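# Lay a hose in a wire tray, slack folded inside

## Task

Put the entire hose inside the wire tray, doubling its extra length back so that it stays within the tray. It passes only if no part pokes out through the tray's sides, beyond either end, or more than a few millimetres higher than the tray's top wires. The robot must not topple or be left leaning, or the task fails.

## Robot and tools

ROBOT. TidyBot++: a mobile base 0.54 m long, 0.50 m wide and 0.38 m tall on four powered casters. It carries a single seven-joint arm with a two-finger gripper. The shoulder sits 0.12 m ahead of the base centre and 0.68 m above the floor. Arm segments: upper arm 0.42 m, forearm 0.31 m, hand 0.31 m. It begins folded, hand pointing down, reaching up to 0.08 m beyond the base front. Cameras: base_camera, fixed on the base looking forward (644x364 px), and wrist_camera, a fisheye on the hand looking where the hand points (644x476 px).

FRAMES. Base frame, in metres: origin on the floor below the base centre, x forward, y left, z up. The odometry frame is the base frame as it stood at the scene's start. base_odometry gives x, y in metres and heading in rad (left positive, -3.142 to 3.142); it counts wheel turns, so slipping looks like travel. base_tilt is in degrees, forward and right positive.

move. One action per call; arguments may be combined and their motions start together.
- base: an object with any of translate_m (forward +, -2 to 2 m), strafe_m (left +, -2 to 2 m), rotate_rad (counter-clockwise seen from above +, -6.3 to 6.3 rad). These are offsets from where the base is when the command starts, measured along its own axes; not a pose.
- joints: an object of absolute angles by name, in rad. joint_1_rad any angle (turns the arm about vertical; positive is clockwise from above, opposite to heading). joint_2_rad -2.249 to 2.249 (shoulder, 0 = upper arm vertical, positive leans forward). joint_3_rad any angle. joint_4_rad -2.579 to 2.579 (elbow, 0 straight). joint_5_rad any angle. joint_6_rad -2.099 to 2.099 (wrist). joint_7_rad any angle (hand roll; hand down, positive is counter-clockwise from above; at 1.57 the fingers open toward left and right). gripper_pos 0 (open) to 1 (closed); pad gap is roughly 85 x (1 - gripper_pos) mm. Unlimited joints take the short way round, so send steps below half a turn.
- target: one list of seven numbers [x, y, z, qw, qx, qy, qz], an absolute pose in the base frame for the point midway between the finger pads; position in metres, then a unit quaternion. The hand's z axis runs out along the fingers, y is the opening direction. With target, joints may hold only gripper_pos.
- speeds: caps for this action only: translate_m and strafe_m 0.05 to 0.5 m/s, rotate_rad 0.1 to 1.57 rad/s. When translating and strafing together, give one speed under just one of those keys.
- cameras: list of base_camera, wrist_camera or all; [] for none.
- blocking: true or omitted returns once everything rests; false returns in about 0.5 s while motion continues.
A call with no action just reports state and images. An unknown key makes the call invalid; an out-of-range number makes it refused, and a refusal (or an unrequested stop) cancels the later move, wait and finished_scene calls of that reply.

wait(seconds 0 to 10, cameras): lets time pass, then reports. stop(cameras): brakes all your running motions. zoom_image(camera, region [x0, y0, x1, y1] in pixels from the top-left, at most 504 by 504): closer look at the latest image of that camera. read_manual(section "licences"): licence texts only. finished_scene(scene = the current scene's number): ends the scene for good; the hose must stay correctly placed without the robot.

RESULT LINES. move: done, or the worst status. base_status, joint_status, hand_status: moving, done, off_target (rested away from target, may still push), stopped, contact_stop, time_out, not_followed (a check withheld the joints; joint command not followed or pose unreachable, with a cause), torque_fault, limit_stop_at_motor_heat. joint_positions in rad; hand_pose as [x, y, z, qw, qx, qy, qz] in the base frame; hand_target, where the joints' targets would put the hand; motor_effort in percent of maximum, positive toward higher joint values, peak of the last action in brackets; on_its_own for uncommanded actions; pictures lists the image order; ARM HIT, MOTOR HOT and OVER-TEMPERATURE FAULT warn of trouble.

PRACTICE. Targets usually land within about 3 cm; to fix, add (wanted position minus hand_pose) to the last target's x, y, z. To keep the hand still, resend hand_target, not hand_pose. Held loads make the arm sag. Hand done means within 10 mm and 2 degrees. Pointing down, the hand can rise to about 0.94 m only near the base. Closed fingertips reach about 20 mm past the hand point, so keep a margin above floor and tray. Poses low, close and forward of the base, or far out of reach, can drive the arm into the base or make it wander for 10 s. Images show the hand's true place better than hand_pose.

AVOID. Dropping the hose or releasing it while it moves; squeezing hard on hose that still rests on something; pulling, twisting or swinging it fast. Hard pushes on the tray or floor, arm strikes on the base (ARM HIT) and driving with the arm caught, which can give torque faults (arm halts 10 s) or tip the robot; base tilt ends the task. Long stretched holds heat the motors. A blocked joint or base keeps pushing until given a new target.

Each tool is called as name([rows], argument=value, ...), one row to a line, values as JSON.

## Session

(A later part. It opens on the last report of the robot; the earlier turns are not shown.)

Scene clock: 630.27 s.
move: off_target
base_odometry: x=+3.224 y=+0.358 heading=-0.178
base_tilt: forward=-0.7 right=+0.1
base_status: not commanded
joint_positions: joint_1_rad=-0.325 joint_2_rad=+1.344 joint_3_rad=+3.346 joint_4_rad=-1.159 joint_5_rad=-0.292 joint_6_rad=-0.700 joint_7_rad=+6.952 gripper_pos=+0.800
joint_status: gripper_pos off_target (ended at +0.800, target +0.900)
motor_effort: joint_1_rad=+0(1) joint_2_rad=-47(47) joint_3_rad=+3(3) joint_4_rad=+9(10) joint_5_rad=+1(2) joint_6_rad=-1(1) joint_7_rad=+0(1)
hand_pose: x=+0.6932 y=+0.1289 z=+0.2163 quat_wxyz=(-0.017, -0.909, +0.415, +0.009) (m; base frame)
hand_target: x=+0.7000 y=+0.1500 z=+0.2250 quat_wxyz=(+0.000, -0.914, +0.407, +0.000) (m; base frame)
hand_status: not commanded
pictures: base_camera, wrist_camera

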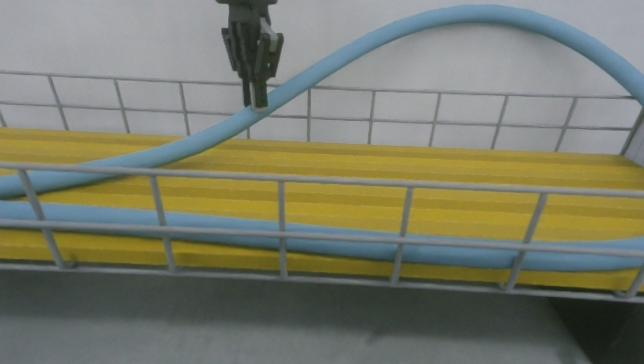

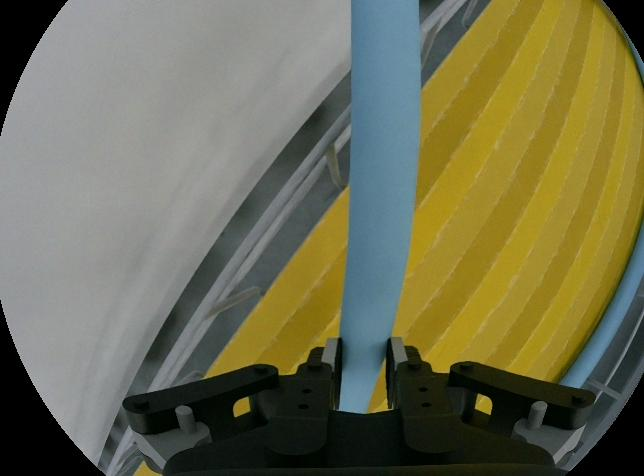

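move(joints={"gripper_pos": 0.4}, target=[0.703, 0.15, 0.195, 0, 0.914, -0.407, 0])

move(joints={"gripper_pos": 0.9})

move(target=[0.6, 0.15, 0.26, 0, 0.707, -0.707, 0], base={"strafe_m": 0.15}, speeds={"strafe_m": 0.1})

move(target=[0.63, 0.15, 0.17, 0, 0.643, -0.766, 0], base={"strafe_m": 0.1}, speeds={"strafe_m": 0.1})

Scene clock: 634.77 s.
move: off_target
base_odometry: x=+3.224 y=+0.358 heading=-0.178
base_tilt: forward=-0.7 right=+0.1
base_status: not commanded
joint_positions: joint_1_rad=-0.325 joint_2_rad=+1.401 joint_3_rad=+3.346 joint_4_rad=-1.113 joint_5_rad=-0.292 joint_6_rad=-0.700 joint_7_rad=+6.952 gripper_pos=+0.400
joint_status: all done
motor_effort: joint_1_rad=-1(1) joint_2_rad=-47(49) joint_3_rad=+3(4) joint_4_rad=+9(11) joint_5_rad=+1(2) joint_6_rad=-1(1) joint_7_rad=+1(1)
hand_pose: x=+0.6915 y=+0.1289 z=+0.1906 quat_wxyz=(-0.021, -0.911, +0.411, +0.013) (m; base frame)
hand_target: x=+0.7030 y=+0.1500 z=+0.1950 quat_wxyz=(+0.000, -0.914, +0.407, +0.000) (m; base frame)
hand_status: off_target (0.024 m and 2.9 deg from the pose sent, 0.032 m and 2.4 deg at the start)
pictures: base_camera, wrist_camera

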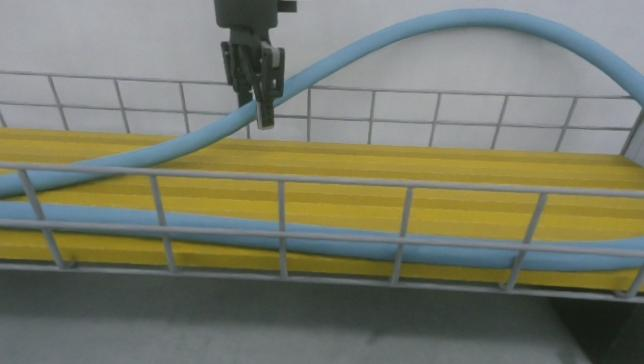

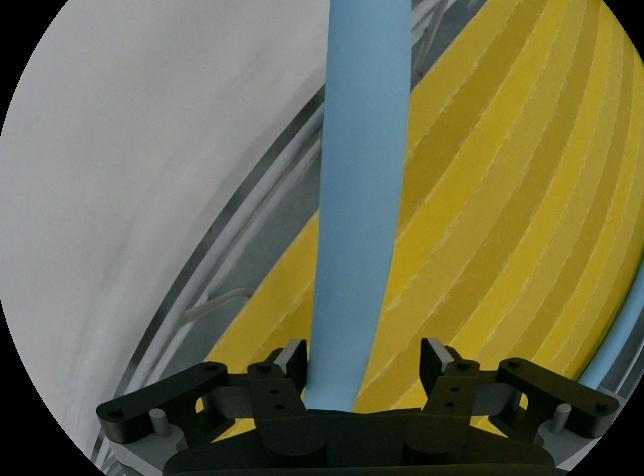

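Scene clock: 635.60 s.
move: off_target
base_odometry: x=+3.224 y=+0.358 heading=-0.178
base_tilt: forward=-0.7 right=+0.1
base_status: not commanded
joint_positions: joint_1_rad=-0.325 joint_2_rad=+1.401 joint_3_rad=+3.346 joint_4_rad=-1.113 joint_5_rad=-0.292 joint_6_rad=-0.700 joint_7_rad=+6.952 gripper_pos=+0.746
joint_status: gripper_pos off_target (ended at +0.746, target +0.900)
motor_effort: joint_1_rad=+0(1) joint_2_rad=-47(47) joint_3_rad=+3(3) joint_4_rad=+8(10) joint_5_rad=+2(2) joint_6_rad=-1(2) joint_7_rad=+0(1)
hand_pose: x=+0.6915 y=+0.1289 z=+0.1906 quat_wxyz=(-0.021, -0.911, +0.411, +0.013) (m; base frame)
hand_target: x=+0.7030 y=+0.1500 z=+0.1950 quat_wxyz=(+0.000, -0.914, +0.407, +0.000) (m; base frame)
hand_status: not commanded
pictures: base_camera, wrist_camera

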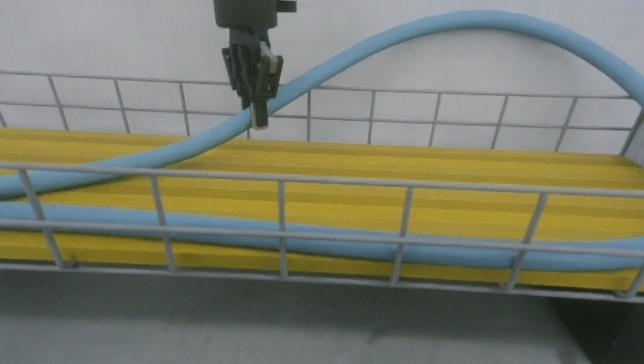

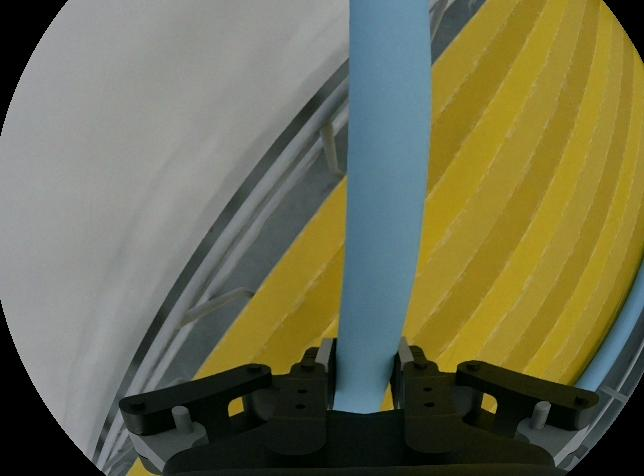

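Scene clock: 637.63 s.
move: off_target
base_odometry: x=+3.251 y=+0.506 heading=-0.177
base_tilt: forward=-0.7 right=+0.0
base_status: done
joint_positions: joint_1_rad=-0.484 joint_2_rad=+1.180 joint_3_rad=+3.434 joint_4_rad=-1.595 joint_5_rad=-0.609 joint_6_rad=-0.536 joint_7_rad=+6.594 gripper_pos=+0.748
joint_status: not commanded
motor_effort: joint_1_rad=+0(5) joint_2_rad=-41(47) joint_3_rad=+3(4) joint_4_rad=+5(10) joint_5_rad=+0(1) joint_6_rad=-2(3) joint_7_rad=-1(2)
hand_pose: x=+0.5786 y=+0.1527 z=+0.2470 quat_wxyz=(-0.024, -0.748, +0.663, +0.028) (m; base frame)
hand_target: x=+0.6000 y=+0.1500 z=+0.2600 quat_wxyz=(+0.000, -0.707, +0.707, +0.000) (m; base frame)
hand_status: off_target (0.025 m and 8.1 deg from the pose sent, 0.117 m and 41.5 deg at the start)
pictures: base_camera, wrist_camera

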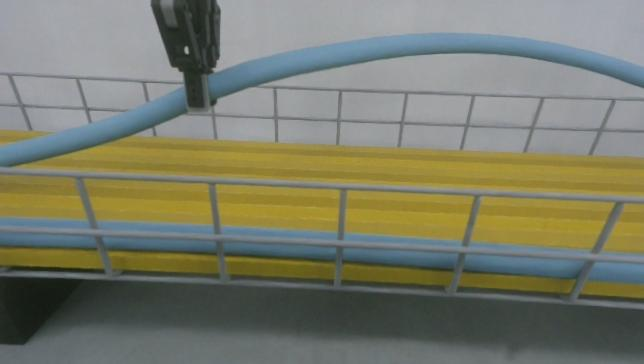

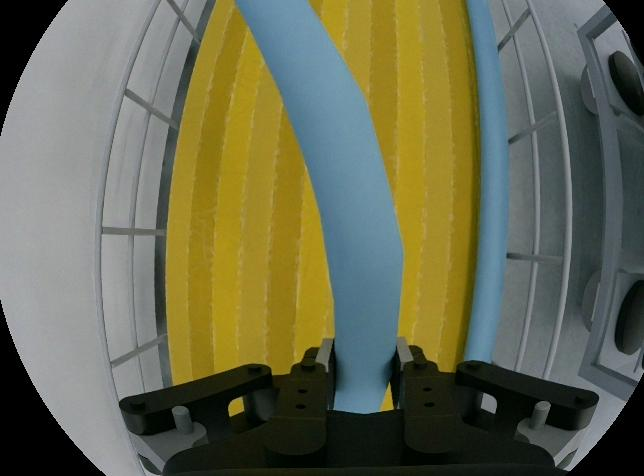

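Scene clock: 639.17 s.
move: off_target
base_odometry: x=+3.269 y=+0.605 heading=-0.177
base_tilt: forward=-0.7 right=+0.1
base_status: done
joint_positions: joint_1_rad=-0.474 joint_2_rad=+1.375 joint_3_rad=+3.449 joint_4_rad=-1.403 joint_5_rad=-0.659 joint_6_rad=-0.533 joint_7_rad=+6.435 gripper_pos=+0.751
joint_status: not commanded
motor_effort: joint_1_rad=-1(3) joint_2_rad=-41(43) joint_3_rad=+2(4) joint_4_rad=+6(6) joint_5_rad=-1(2) joint_6_rad=-1(2) joint_7_rad=-2(2)
hand_pose: x=+0.6075 y=+0.1523 z=+0.1697 quat_wxyz=(-0.026, -0.691, +0.722, +0.018) (m; base frame)
hand_target: x=+0.6300 y=+0.1500 z=+0.1700 quat_wxyz=(+0.000, -0.643, +0.766, +0.000) (m; base frame)
hand_status: off_target (0.023 m and 8.3 deg from the pose sent, 0.093 m and 17.4 deg at the start)
pictures: base_camera, wrist_camera

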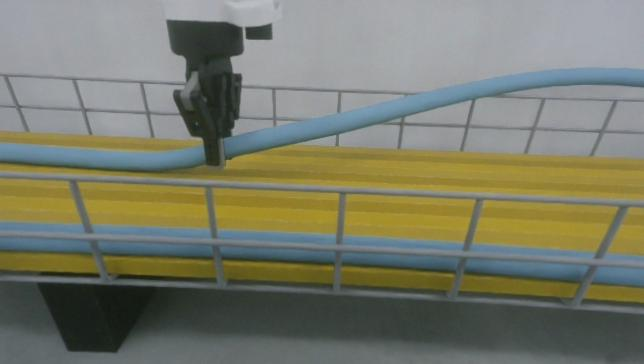

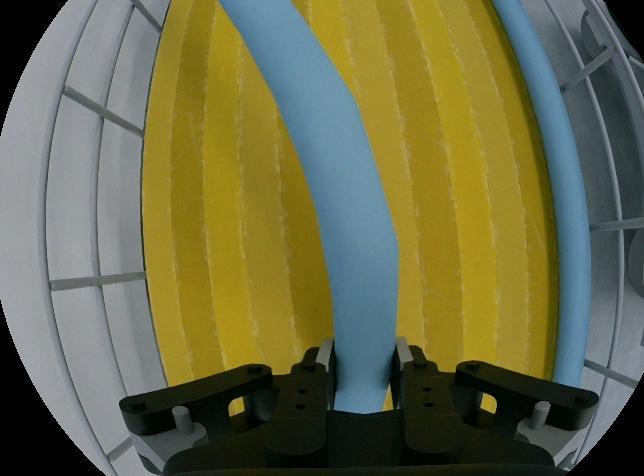

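move(target=[0.65, 0.15, 0.2, 0, 0.707, -0.707, 0], base={"strafe_m": 0.2}, speeds={"strafe_m": 0.1})

Scene clock: 650.37 s.
move: off_target
base_odometry: x=+3.304 y=+0.802 heading=-0.177
base_tilt: forward=-0.7 right=+0.1
base_status: done
joint_positions: joint_1_rad=-0.454 joint_2_rad=+1.349 joint_3_rad=+3.450 joint_4_rad=-1.361 joint_5_rad=-0.600 joint_6_rad=-0.536 joint_7_rad=+6.446 gripper_pos=+0.751
joint_status: not commanded
motor_effort: joint_1_rad=+0(3) joint_2_rad=-44(45) joint_3_rad=+4(6) joint_4_rad=+6(8) joint_5_rad=+0(2) joint_6_rad=-1(2) joint_7_rad=-1(3)
hand_pose: x=+0.6422 y=+0.1502 z=+0.1881 quat_wxyz=(-0.007, -0.711, +0.703, -0.001) (m; base frame)
hand_target: x=+0.6500 y=+0.1500 z=+0.2000 quat_wxyz=(+0.000, -0.707, +0.707, +0.000) (m; base frame)
hand_status: off_target (0.014 m and 1.1 deg from the pose sent, 0.052 m and 4.4 deg at the start)
pictures: base_camera, wrist_camera

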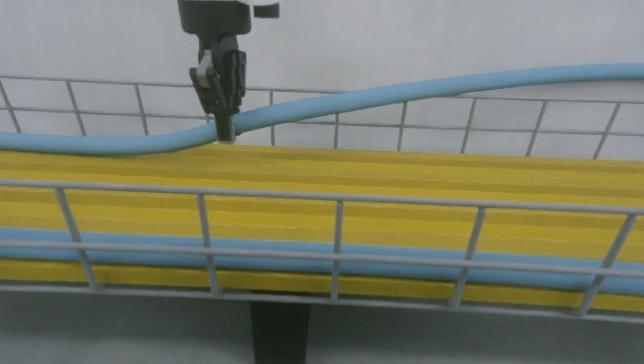

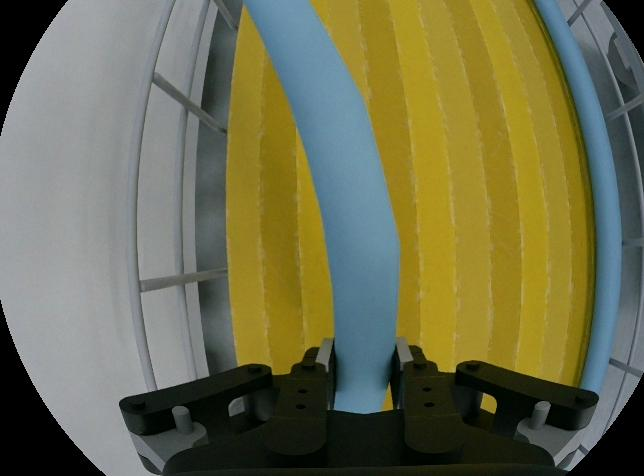

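move(target=[0.65, 0.15, 0.145, 0, 0.707, -0.707, 0])

move(joints={"gripper_pos": 0.45})

move(joints={"gripper_pos": 0.3}, target=[0.6, 0.1, 0.5, 0, 0.707, -0.707, 0])

move(target=[0.52, 0, 0.72, 0, 0.707, -0.707, 0], base={"strafe_m": -0.4, "translate_m": -0.05})

Scene clock: 654.33 s.
move: off_target
base_odometry: x=+3.304 y=+0.802 heading=-0.177
base_tilt: forward=-0.7 right=+0.1
base_status: not commanded
joint_positions: joint_1_rad=-0.445 joint_2_rad=+1.419 joint_3_rad=+3.450 joint_4_rad=-1.283 joint_5_rad=-0.600 joint_6_rad=-0.536 joint_7_rad=+6.446 gripper_pos=+0.751
joint_status: not commanded
motor_effort: joint_1_rad=-2(3) joint_2_rad=-39(45) joint_3_rad=+1(4) joint_4_rad=+7(7) joint_5_rad=-1(1) joint_6_rad=+1(1) joint_7_rad=-1(2)
hand_pose: x=+0.6521 y=+0.1497 z=+0.1599 quat_wxyz=(-0.006, -0.716, +0.698, -0.004) (m; base frame)
hand_target: x=+0.6500 y=+0.1500 z=+0.1450 quat_wxyz=(+0.000, -0.707, +0.707, +0.000) (m; base frame)
hand_status: off_target (0.015 m and 1.7 deg from the pose sent, 0.044 m and 1.1 deg at the start)
pictures: base_camera, wrist_camera

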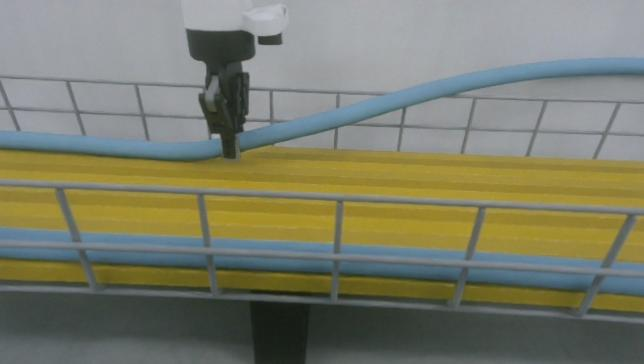

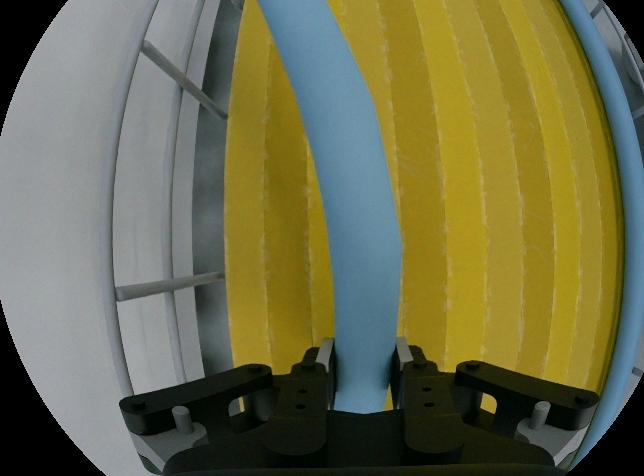

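Scene clock: 655.20 s.
move: done
base_odometry: x=+3.304 y=+0.802 heading=-0.177
base_tilt: forward=-0.7 right=+0.1
base_status: not commanded
joint_positions: joint_1_rad=-0.445 joint_2_rad=+1.451 joint_3_rad=+3.449 joint_4_rad=-1.279 joint_5_rad=-0.602 joint_6_rad=-0.536 joint_7_rad=+6.446 gripper_pos=+0.450
joint_status: all done
motor_effort: joint_1_rad=-1(3) joint_2_rad=-42(45) joint_3_rad=+4(4) joint_4_rad=+6(8) joint_5_rad=+1(1) joint_6_rad=-1(1) joint_7_rad=+0(2)
hand_pose: x=+0.6387 y=+0.1444 z=+0.1430 quat_wxyz=(-0.019, -0.716, +0.698, +0.002) (m; base frame)
hand_target: x=+0.6500 y=+0.1500 z=+0.1450 quat_wxyz=(+0.000, -0.707, +0.707, +0.000) (m; base frame)
hand_status: not commanded
pictures: base_camera, wrist_camera

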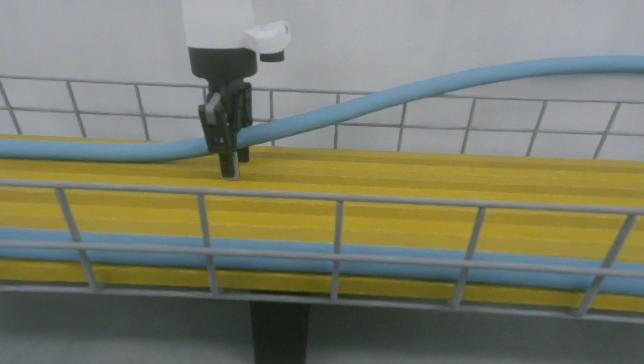

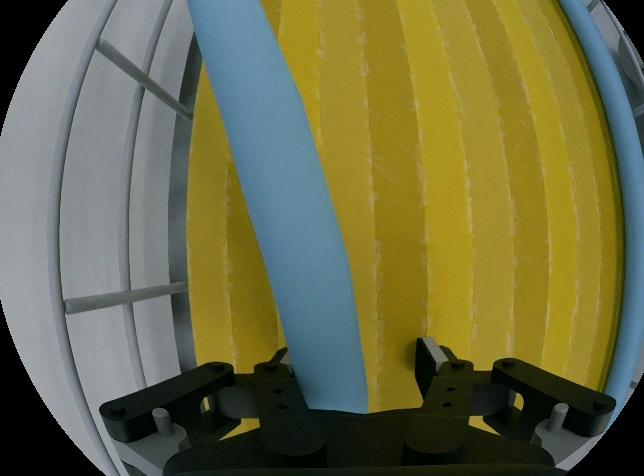

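Scene clock: 657.27 s.
move: off_target
base_odometry: x=+3.304 y=+0.802 heading=-0.177
base_tilt: forward=-0.6 right=+0.1
base_status: not commanded
joint_positions: joint_1_rad=-0.445 joint_2_rad=+0.687 joint_3_rad=+3.505 joint_4_rad=-1.630 joint_5_rad=-0.343 joint_6_rad=-0.825 joint_7_rad=+6.403 gripper_pos=+0.300
joint_status: all done
motor_effort: joint_1_rad=-1(1) joint_2_rad=-36(48) joint_3_rad=+2(5) joint_4_rad=+13(14) joint_5_rad=+0(1) joint_6_rad=+0(1) joint_7_rad=+0(1)
hand_pose: x=+0.6223 y=+0.1185 z=+0.4930 quat_wxyz=(+0.031, -0.726, +0.687, -0.009) (m; base frame)
hand_target: x=+0.6000 y=+0.1000 z=+0.5000 quat_wxyz=(+0.000, -0.707, +0.707, +0.000) (m; base frame)
hand_status: off_target (0.030 m and 4.8 deg from the pose sent, 0.362 m and 2.6 deg at the start)
pictures: base_camera, wrist_camera

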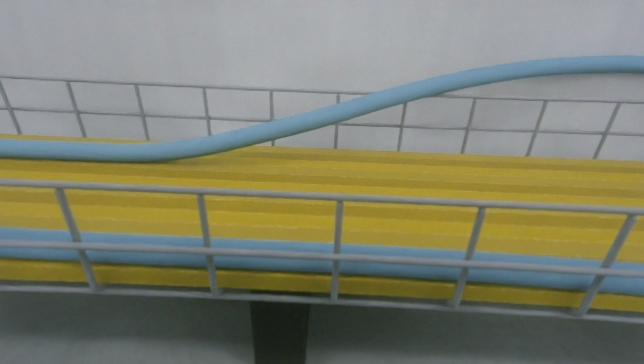

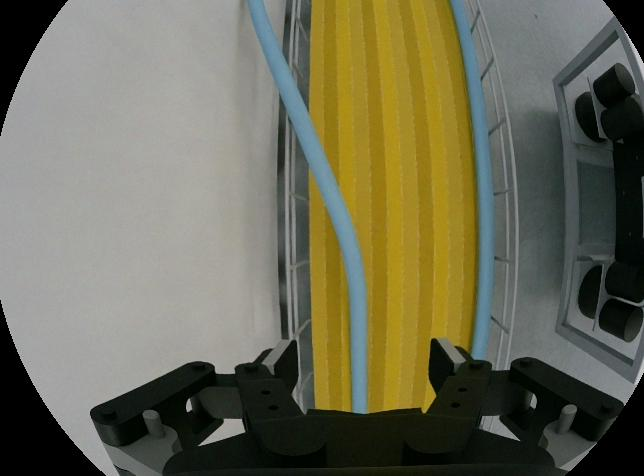

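Scene clock: 659.57 s.
move: off_target
base_odometry: x=+3.184 y=+0.416 heading=-0.177
base_tilt: forward=-0.7 right=+0.1
base_status: done
joint_positions: joint_1_rad=-0.182 joint_2_rad=+0.226 joint_3_rad=+3.391 joint_4_rad=-1.555 joint_5_rad=-0.078 joint_6_rad=-1.316 joint_7_rad=+6.400 gripper_pos=+0.300
joint_status: not commanded
motor_effort: joint_1_rad=-1(4) joint_2_rad=-24(39) joint_3_rad=+0(5) joint_4_rad=+18(18) joint_5_rad=+1(1) joint_6_rad=+0(1) joint_7_rad=+0(1)
hand_pose: x=+0.5383 y=+0.0017 z=+0.7170 quat_wxyz=(+0.025, -0.720, +0.693, -0.013) (m; base frame)
hand_target: x=+0.5200 y=+0.0000 z=+0.7200 quat_wxyz=(+0.000, -0.707, +0.707, +0.000) (m; base frame)
hand_status: off_target (0.019 m and 3.9 deg from the pose sent, 0.276 m and 4.8 deg at the start)
pictures: base_camera, wrist_camera

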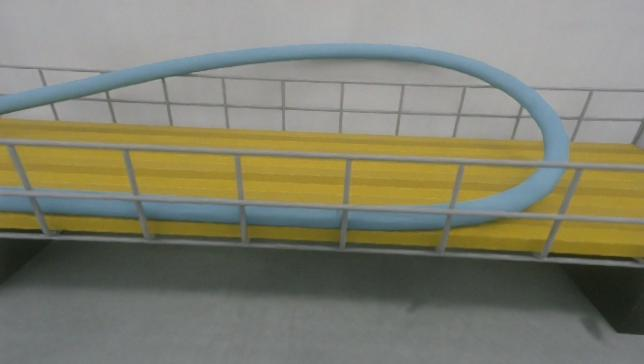

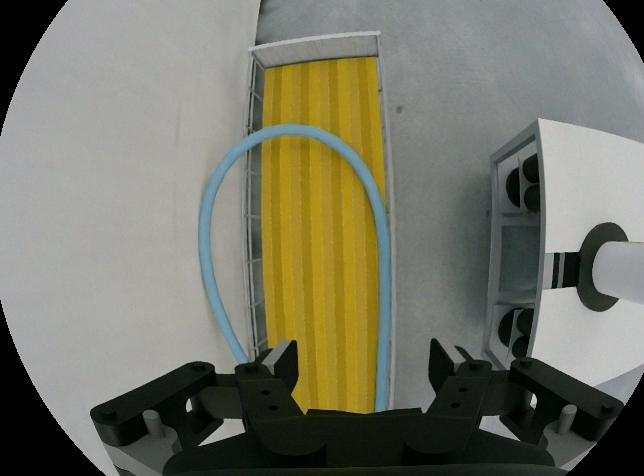

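move(target=[0.64, 0, 0.4, -0.2706, 0.6533, -0.6533, 0.2706])

Scene clock: 682.77 s.
move: off_target
base_odometry: x=+3.184 y=+0.416 heading=-0.177
base_tilt: forward=-0.7 right=+0.2
base_status: not commanded
joint_positions: joint_1_rad=+0.243 joint_2_rad=+0.984 joint_3_rad=+2.818 joint_4_rad=-2.305 joint_5_rad=-0.157 joint_6_rad=+0.875 joint_7_rad=+6.591 gripper_pos=+0.300
joint_status: not commanded
motor_effort: joint_1_rad=-1(1) joint_2_rad=-32(34) joint_3_rad=-6(6) joint_4_rad=+3(17) joint_5_rad=+2(2) joint_6_rad=+5(5) joint_7_rad=+1(1)
hand_pose: x=+0.6342 y=+0.0133 z=+0.3884 quat_wxyz=(+0.272, -0.657, +0.660, -0.242) (m; base frame)
hand_target: x=+0.6400 y=+0.0000 z=+0.4000 quat_wxyz=(+0.271, -0.653, +0.653, -0.271) (m; base frame)
hand_status: off_target (0.019 m and 3.4 deg from the pose sent, 0.333 m and 42.0 deg at the start)
pictures: base_camera, wrist_camera

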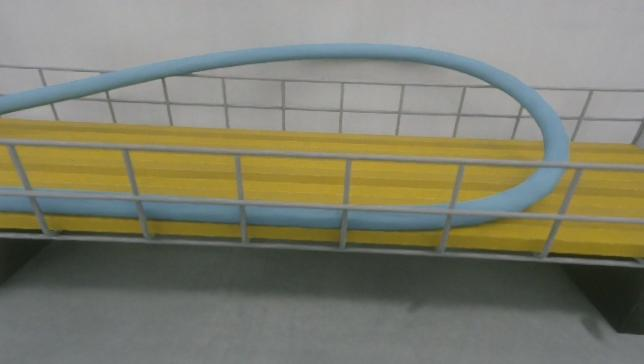

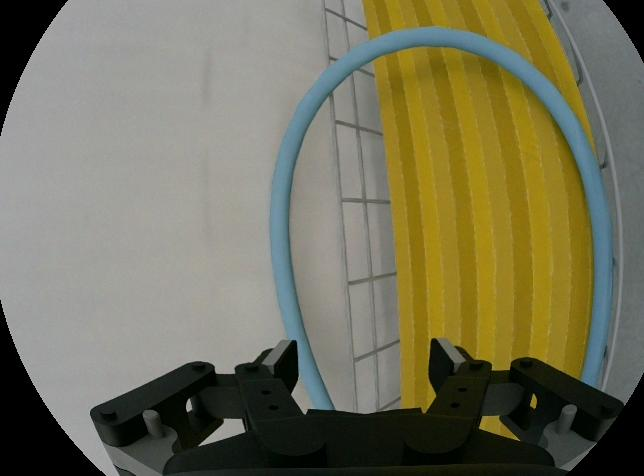

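move(target=[0.74, 0, 0.35, -0.2706, 0.6533, -0.6533, 0.2706])

Scene clock: 690.47 s.
move: off_target
base_odometry: x=+3.184 y=+0.416 heading=-0.177
base_tilt: forward=-0.7 right=+0.1
base_status: not commanded
joint_positions: joint_1_rad=+0.243 joint_2_rad=+1.123 joint_3_rad=+2.815 joint_4_rad=-1.971 joint_5_rad=-0.197 joint_6_rad=+0.787 joint_7_rad=+6.690 gripper_pos=+0.300
joint_status: not commanded
motor_effort: joint_1_rad=+0(1) joint_2_rad=-38(39) joint_3_rad=-7(8) joint_4_rad=+6(6) joint_5_rad=+3(3) joint_6_rad=+5(6) joint_7_rad=+0(1)
hand_pose: x=+0.7476 y=-0.0071 z=+0.3595 quat_wxyz=(+0.285, -0.638, +0.654, -0.291) (m; base frame)
hand_target: x=+0.7400 y=+0.0000 z=+0.3501 quat_wxyz=(+0.271, -0.653, +0.653, -0.271) (m; base frame)
hand_status: off_target (0.014 m and 3.4 deg from the pose sent, 0.113 m and 3.4 deg at the start)
pictures: base_camera, wrist_camera

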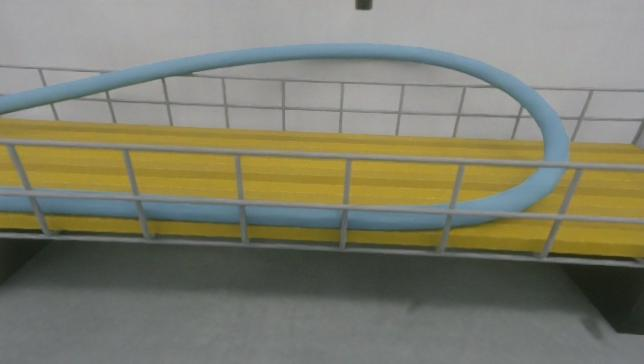

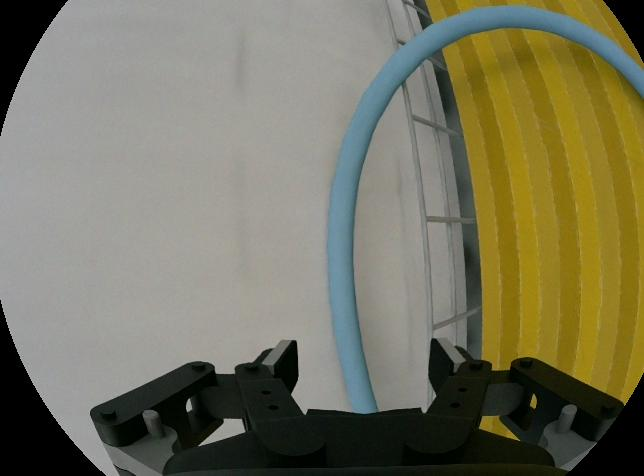

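move(target=[0.81, 0, 0.28, -0.2706, 0.6533, -0.6533, 0.2706])

Scene clock: 694.83 s.
move: off_target
base_odometry: x=+3.184 y=+0.416 heading=-0.177
base_tilt: forward=-0.6 right=+0.2
base_status: not commanded
joint_positions: joint_1_rad=+0.243 joint_2_rad=+1.331 joint_3_rad=+2.795 joint_4_rad=-1.652 joint_5_rad=-0.227 joint_6_rad=+0.674 joint_7_rad=+6.799 gripper_pos=+0.300
joint_status: not commanded
motor_effort: joint_1_rad=+0(1) joint_2_rad=-43(45) joint_3_rad=-8(8) joint_4_rad=+6(8) joint_5_rad=+3(3) joint_6_rad=+6(6) joint_7_rad=+0(1)
hand_pose: x=+0.8144 y=-0.0142 z=+0.2842 quat_wxyz=(+0.279, -0.637, +0.657, -0.292) (m; base frame)
hand_target: x=+0.8100 y=+0.0000 z=+0.2800 quat_wxyz=(+0.271, -0.653, +0.653, -0.271) (m; base frame)
hand_status: off_target (0.015 m and 3.3 deg from the pose sent, 0.101 m and 3.4 deg at the start)
pictures: base_camera, wrist_camera

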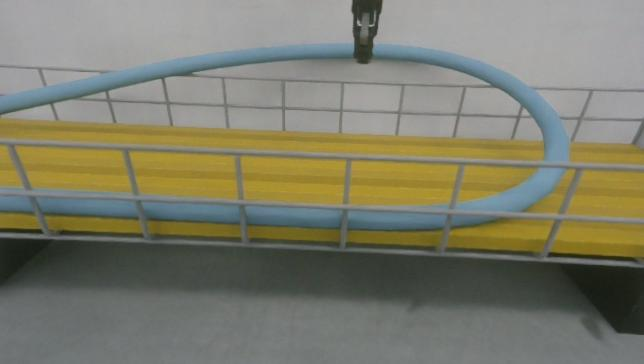

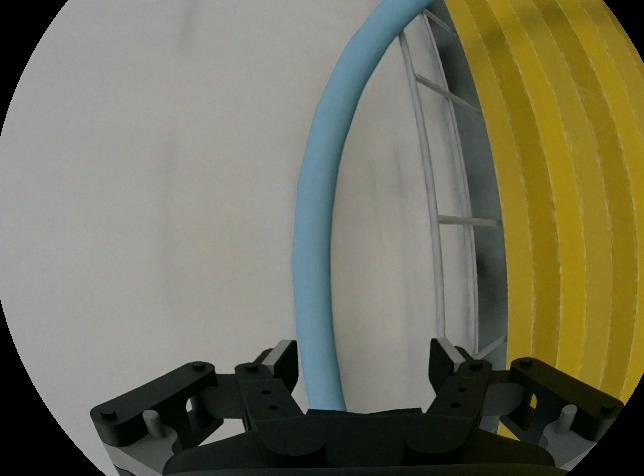

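move(target=[0.86, 0.01, 0.255, -0.2706, 0.6533, -0.6533, 0.2706])

Scene clock: 698.93 s.
move: off_target
base_odometry: x=+3.184 y=+0.416 heading=-0.177
base_tilt: forward=-0.6 right=+0.1
base_status: not commanded
joint_positions: joint_1_rad=+0.207 joint_2_rad=+1.408 joint_3_rad=+2.794 joint_4_rad=-1.425 joint_5_rad=-0.298 joint_6_rad=+0.549 joint_7_rad=+6.854 gripper_pos=+0.300
joint_status: not commanded
motor_effort: joint_1_rad=-1(1) joint_2_rad=-46(47) joint_3_rad=-8(9) joint_4_rad=+9(10) joint_5_rad=+3(3) joint_6_rad=+5(6) joint_7_rad=+1(1)
hand_pose: x=+0.8687 y=-0.0112 z=+0.2655 quat_wxyz=(+0.283, -0.627, +0.663, -0.294) (m; base frame)
hand_target: x=+0.8600 y=+0.0100 z=+0.2550 quat_wxyz=(+0.271, -0.653, +0.653, -0.271) (m; base frame)
hand_status: off_target (0.025 m and 4.4 deg from the pose sent, 0.059 m and 3.3 deg at the start)
pictures: base_camera, wrist_camera

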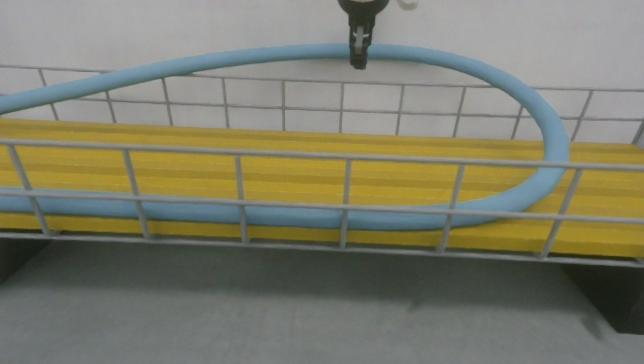

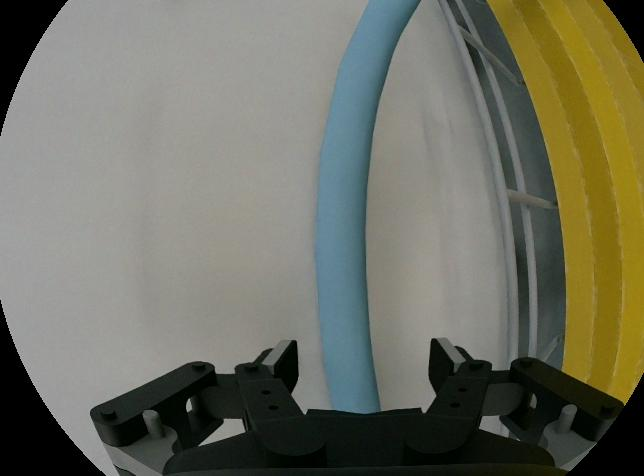

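move(target=[0.885, 0.02, 0.225, -0.2706, 0.6533, -0.6533, 0.2706])

move(joints={"gripper_pos": 0.9})

Scene clock: 703.17 s.
move: off_target
base_odometry: x=+3.184 y=+0.416 heading=-0.177
base_tilt: forward=-0.7 right=+0.1
base_status: not commanded
joint_positions: joint_1_rad=+0.192 joint_2_rad=+1.471 joint_3_rad=+2.795 joint_4_rad=-1.328 joint_5_rad=-0.361 joint_6_rad=+0.486 joint_7_rad=+6.897 gripper_pos=+0.300
joint_status: not commanded
motor_effort: joint_1_rad=-5(6) joint_2_rad=-42(47) joint_3_rad=-9(10) joint_4_rad=+23(24) joint_5_rad=+5(5) joint_6_rad=+6(6) joint_7_rad=+0(1)
hand_pose: x=+0.8739 y=-0.0087 z=+0.2326 quat_wxyz=(+0.272, -0.624, +0.678, -0.278) (m; base frame)
hand_target: x=+0.8850 y=+0.0200 z=+0.2250 quat_wxyz=(+0.271, -0.653, +0.653, -0.271) (m; base frame)
hand_status: off_target (0.032 m and 4.4 deg from the pose sent, 0.054 m and 4.4 deg at the start)
pictures: base_camera, wrist_camera

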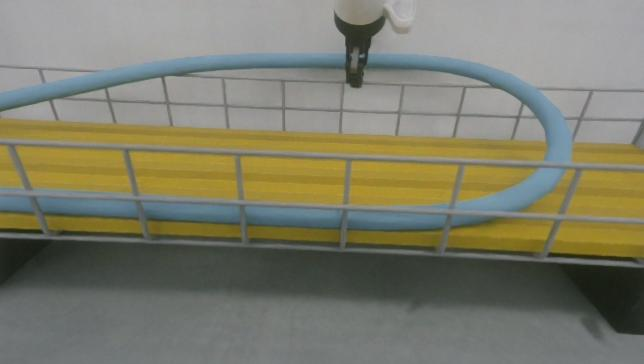

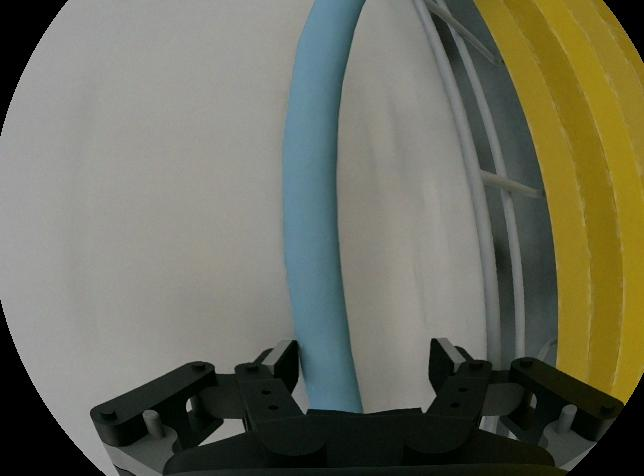

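Scene clock: 704.03 s.
move: off_target
base_odometry: x=+3.184 y=+0.416 heading=-0.177
base_tilt: forward=-0.6 right=+0.1
base_status: not commanded
joint_positions: joint_1_rad=+0.186 joint_2_rad=+1.485 joint_3_rad=+2.795 joint_4_rad=-1.298 joint_5_rad=-0.362 joint_6_rad=+0.483 joint_7_rad=+6.901 gripper_pos=+0.774
joint_status: gripper_pos off_target (ended at +0.774, target +0.900)
motor_effort: joint_1_rad=-3(5) joint_2_rad=-46(46) joint_3_rad=-9(10) joint_4_rad=+16(23) joint_5_rad=+4(5) joint_6_rad=+5(6) joint_7_rad=+0(1)
hand_pose: x=+0.8822 y=-0.0082 z=+0.2318 quat_wxyz=(+0.275, -0.623, +0.675, -0.283) (m; base frame)
hand_target: x=+0.8850 y=+0.0200 z=+0.2250 quat_wxyz=(+0.271, -0.653, +0.653, -0.271) (m; base frame)
hand_status: not commanded
pictures: base_camera, wrist_camera

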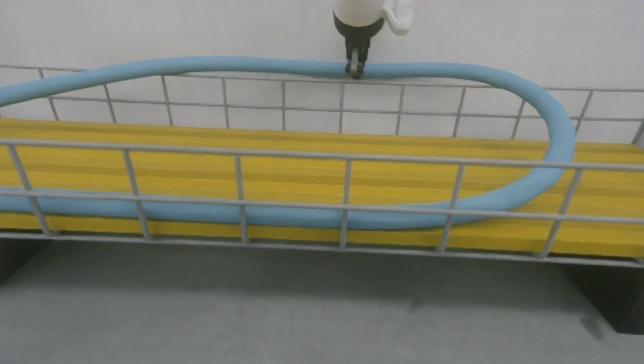

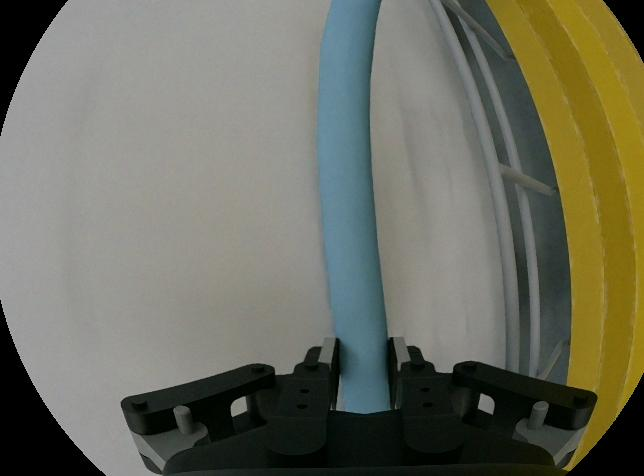

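move(target=[0.86, 0.03, 0.30, -0.2706, 0.6533, -0.6533, 0.2706])

move(target=[0.66, 0.03, 0.30, -0.2706, 0.6533, -0.6533, 0.2706])

Scene clock: 717.90 s.
move: off_target
base_odometry: x=+3.184 y=+0.416 heading=-0.177
base_tilt: forward=-0.6 right=+0.1
base_status: not commanded
joint_positions: joint_1_rad=+0.152 joint_2_rad=+1.319 joint_3_rad=+2.812 joint_4_rad=-1.453 joint_5_rad=-0.384 joint_6_rad=+0.483 joint_7_rad=+6.901 gripper_pos=+0.775
joint_status: not commanded
motor_effort: joint_1_rad=-2(4) joint_2_rad=-48(50) joint_3_rad=-8(10) joint_4_rad=+8(17) joint_5_rad=+3(4) joint_6_rad=+4(5) joint_7_rad=+1(1)
hand_pose: x=+0.8720 y=+0.0206 z=+0.3018 quat_wxyz=(+0.281, -0.645, +0.651, -0.283) (m; base frame)
hand_target: x=+0.8600 y=+0.0300 z=+0.3000 quat_wxyz=(+0.271, -0.653, +0.653, -0.271) (m; base frame)
hand_status: off_target (0.015 m and 2.1 deg from the pose sent, 0.081 m and 4.5 deg at the start)
pictures: base_camera, wrist_camera

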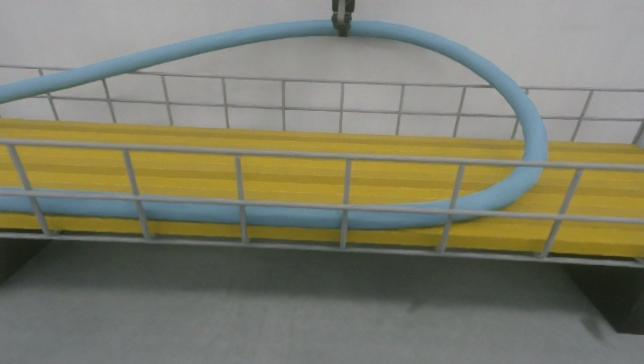

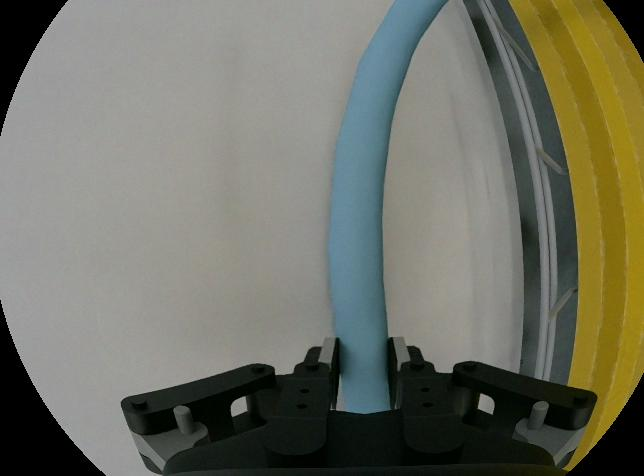

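Scene clock: 720.10 s.
move: off_target
base_odometry: x=+3.184 y=+0.416 heading=-0.177
base_tilt: forward=-0.7 right=+0.1
base_status: not commanded
joint_positions: joint_1_rad=+0.152 joint_2_rad=+1.277 joint_3_rad=+2.812 joint_4_rad=-2.108 joint_5_rad=-0.214 joint_6_rad=+1.032 joint_7_rad=+6.724 gripper_pos=+0.775
joint_status: not commanded
motor_effort: joint_1_rad=+0(2) joint_2_rad=-32(47) joint_3_rad=-6(8) joint_4_rad=-5(9) joint_5_rad=+0(3) joint_6_rad=+2(4) joint_7_rad=+0(1)
hand_pose: x=+0.6688 y=+0.0394 z=+0.2947 quat_wxyz=(+0.260, -0.677, +0.631, -0.276) (m; base frame)
hand_target: x=+0.6600 y=+0.0300 z=+0.3000 quat_wxyz=(+0.271, -0.653, +0.653, -0.271) (m; base frame)
hand_status: off_target (0.014 m and 4.0 deg from the pose sent, 0.212 m and 2.1 deg at the start)
pictures: base_camera, wrist_camera

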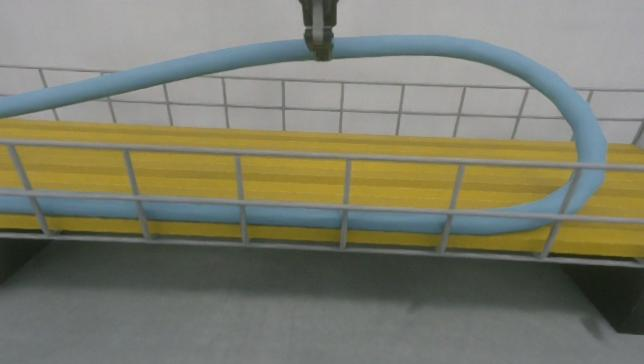

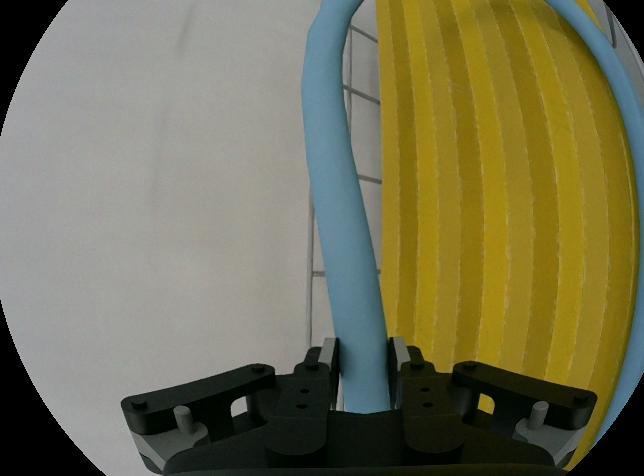

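move(target=[0.62, 0.01, 0.22, -0.2706, 0.6533, -0.6533, 0.2706])

move(target=[0.64, 0.01, 0.155, -0.2706, 0.6533, -0.6533, 0.2706])

Scene clock: 730.40 s.
move: off_target
base_odometry: x=+3.184 y=+0.417 heading=-0.177
base_tilt: forward=-0.7 right=+0.1
base_status: not commanded
joint_positions: joint_1_rad=+0.266 joint_2_rad=+1.515 joint_3_rad=+2.799 joint_4_rad=-2.097 joint_5_rad=-0.063 joint_6_rad=+1.227 joint_7_rad=+6.723 gripper_pos=+0.775
joint_status: not commanded
motor_effort: joint_1_rad=+2(2) joint_2_rad=-27(32) joint_3_rad=-4(6) joint_4_rad=-9(10) joint_5_rad=-1(2) joint_6_rad=+1(2) joint_7_rad=-1(2)
hand_pose: x=+0.6318 y=+0.0201 z=+0.2267 quat_wxyz=(+0.277, -0.656, +0.649, -0.269) (m; base frame)
hand_target: x=+0.6200 y=+0.0100 z=+0.2200 quat_wxyz=(+0.271, -0.653, +0.653, -0.271) (m; base frame)
hand_status: off_target (0.017 m and 0.9 deg from the pose sent, 0.094 m and 4.0 deg at the start)
pictures: base_camera, wrist_camera

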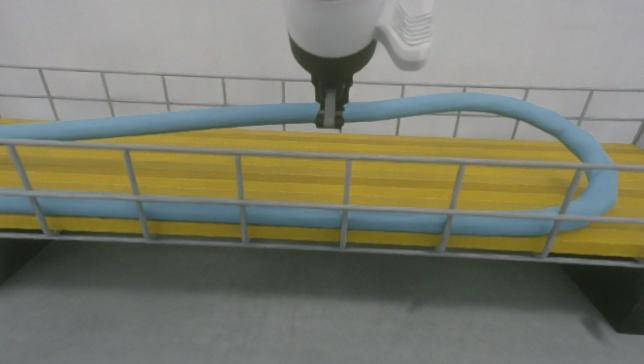

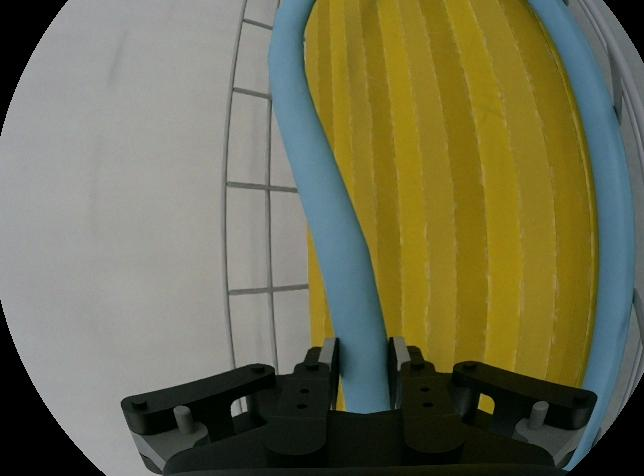

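Scene clock: 731.57 s.
move: off_target
base_odometry: x=+3.184 y=+0.417 heading=-0.177
base_tilt: forward=-0.6 right=+0.1
base_status: not commanded
joint_positions: joint_1_rad=+0.292 joint_2_rad=+1.665 joint_3_rad=+2.779 joint_4_rad=-1.903 joint_5_rad=-0.019 joint_6_rad=+1.227 joint_7_rad=+6.758 gripper_pos=+0.775
joint_status: not commanded
motor_effort: joint_1_rad=+3(3) joint_2_rad=-29(31) joint_3_rad=-6(6) joint_4_rad=-7(10) joint_5_rad=-1(1) joint_6_rad=+3(4) joint_7_rad=-1(2)
hand_pose: x=+0.6616 y=+0.0144 z=+0.1739 quat_wxyz=(+0.289, -0.639, +0.651, -0.292) (m; base frame)
hand_target: x=+0.6400 y=+0.0100 z=+0.1550 quat_wxyz=(+0.271, -0.653, +0.653, -0.271) (m; base frame)
hand_status: off_target (0.029 m and 3.7 deg from the pose sent, 0.073 m and 0.9 deg at the start)
pictures: base_camera, wrist_camera

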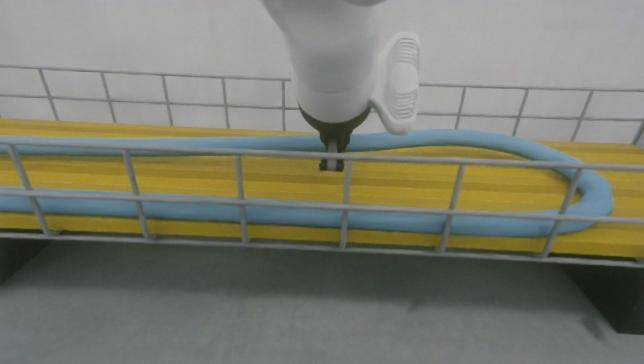

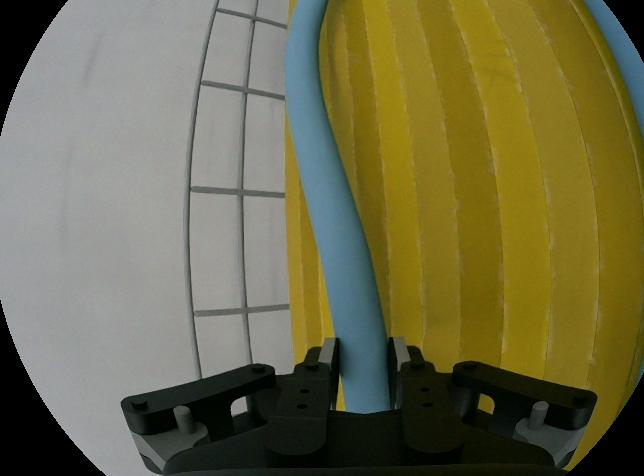

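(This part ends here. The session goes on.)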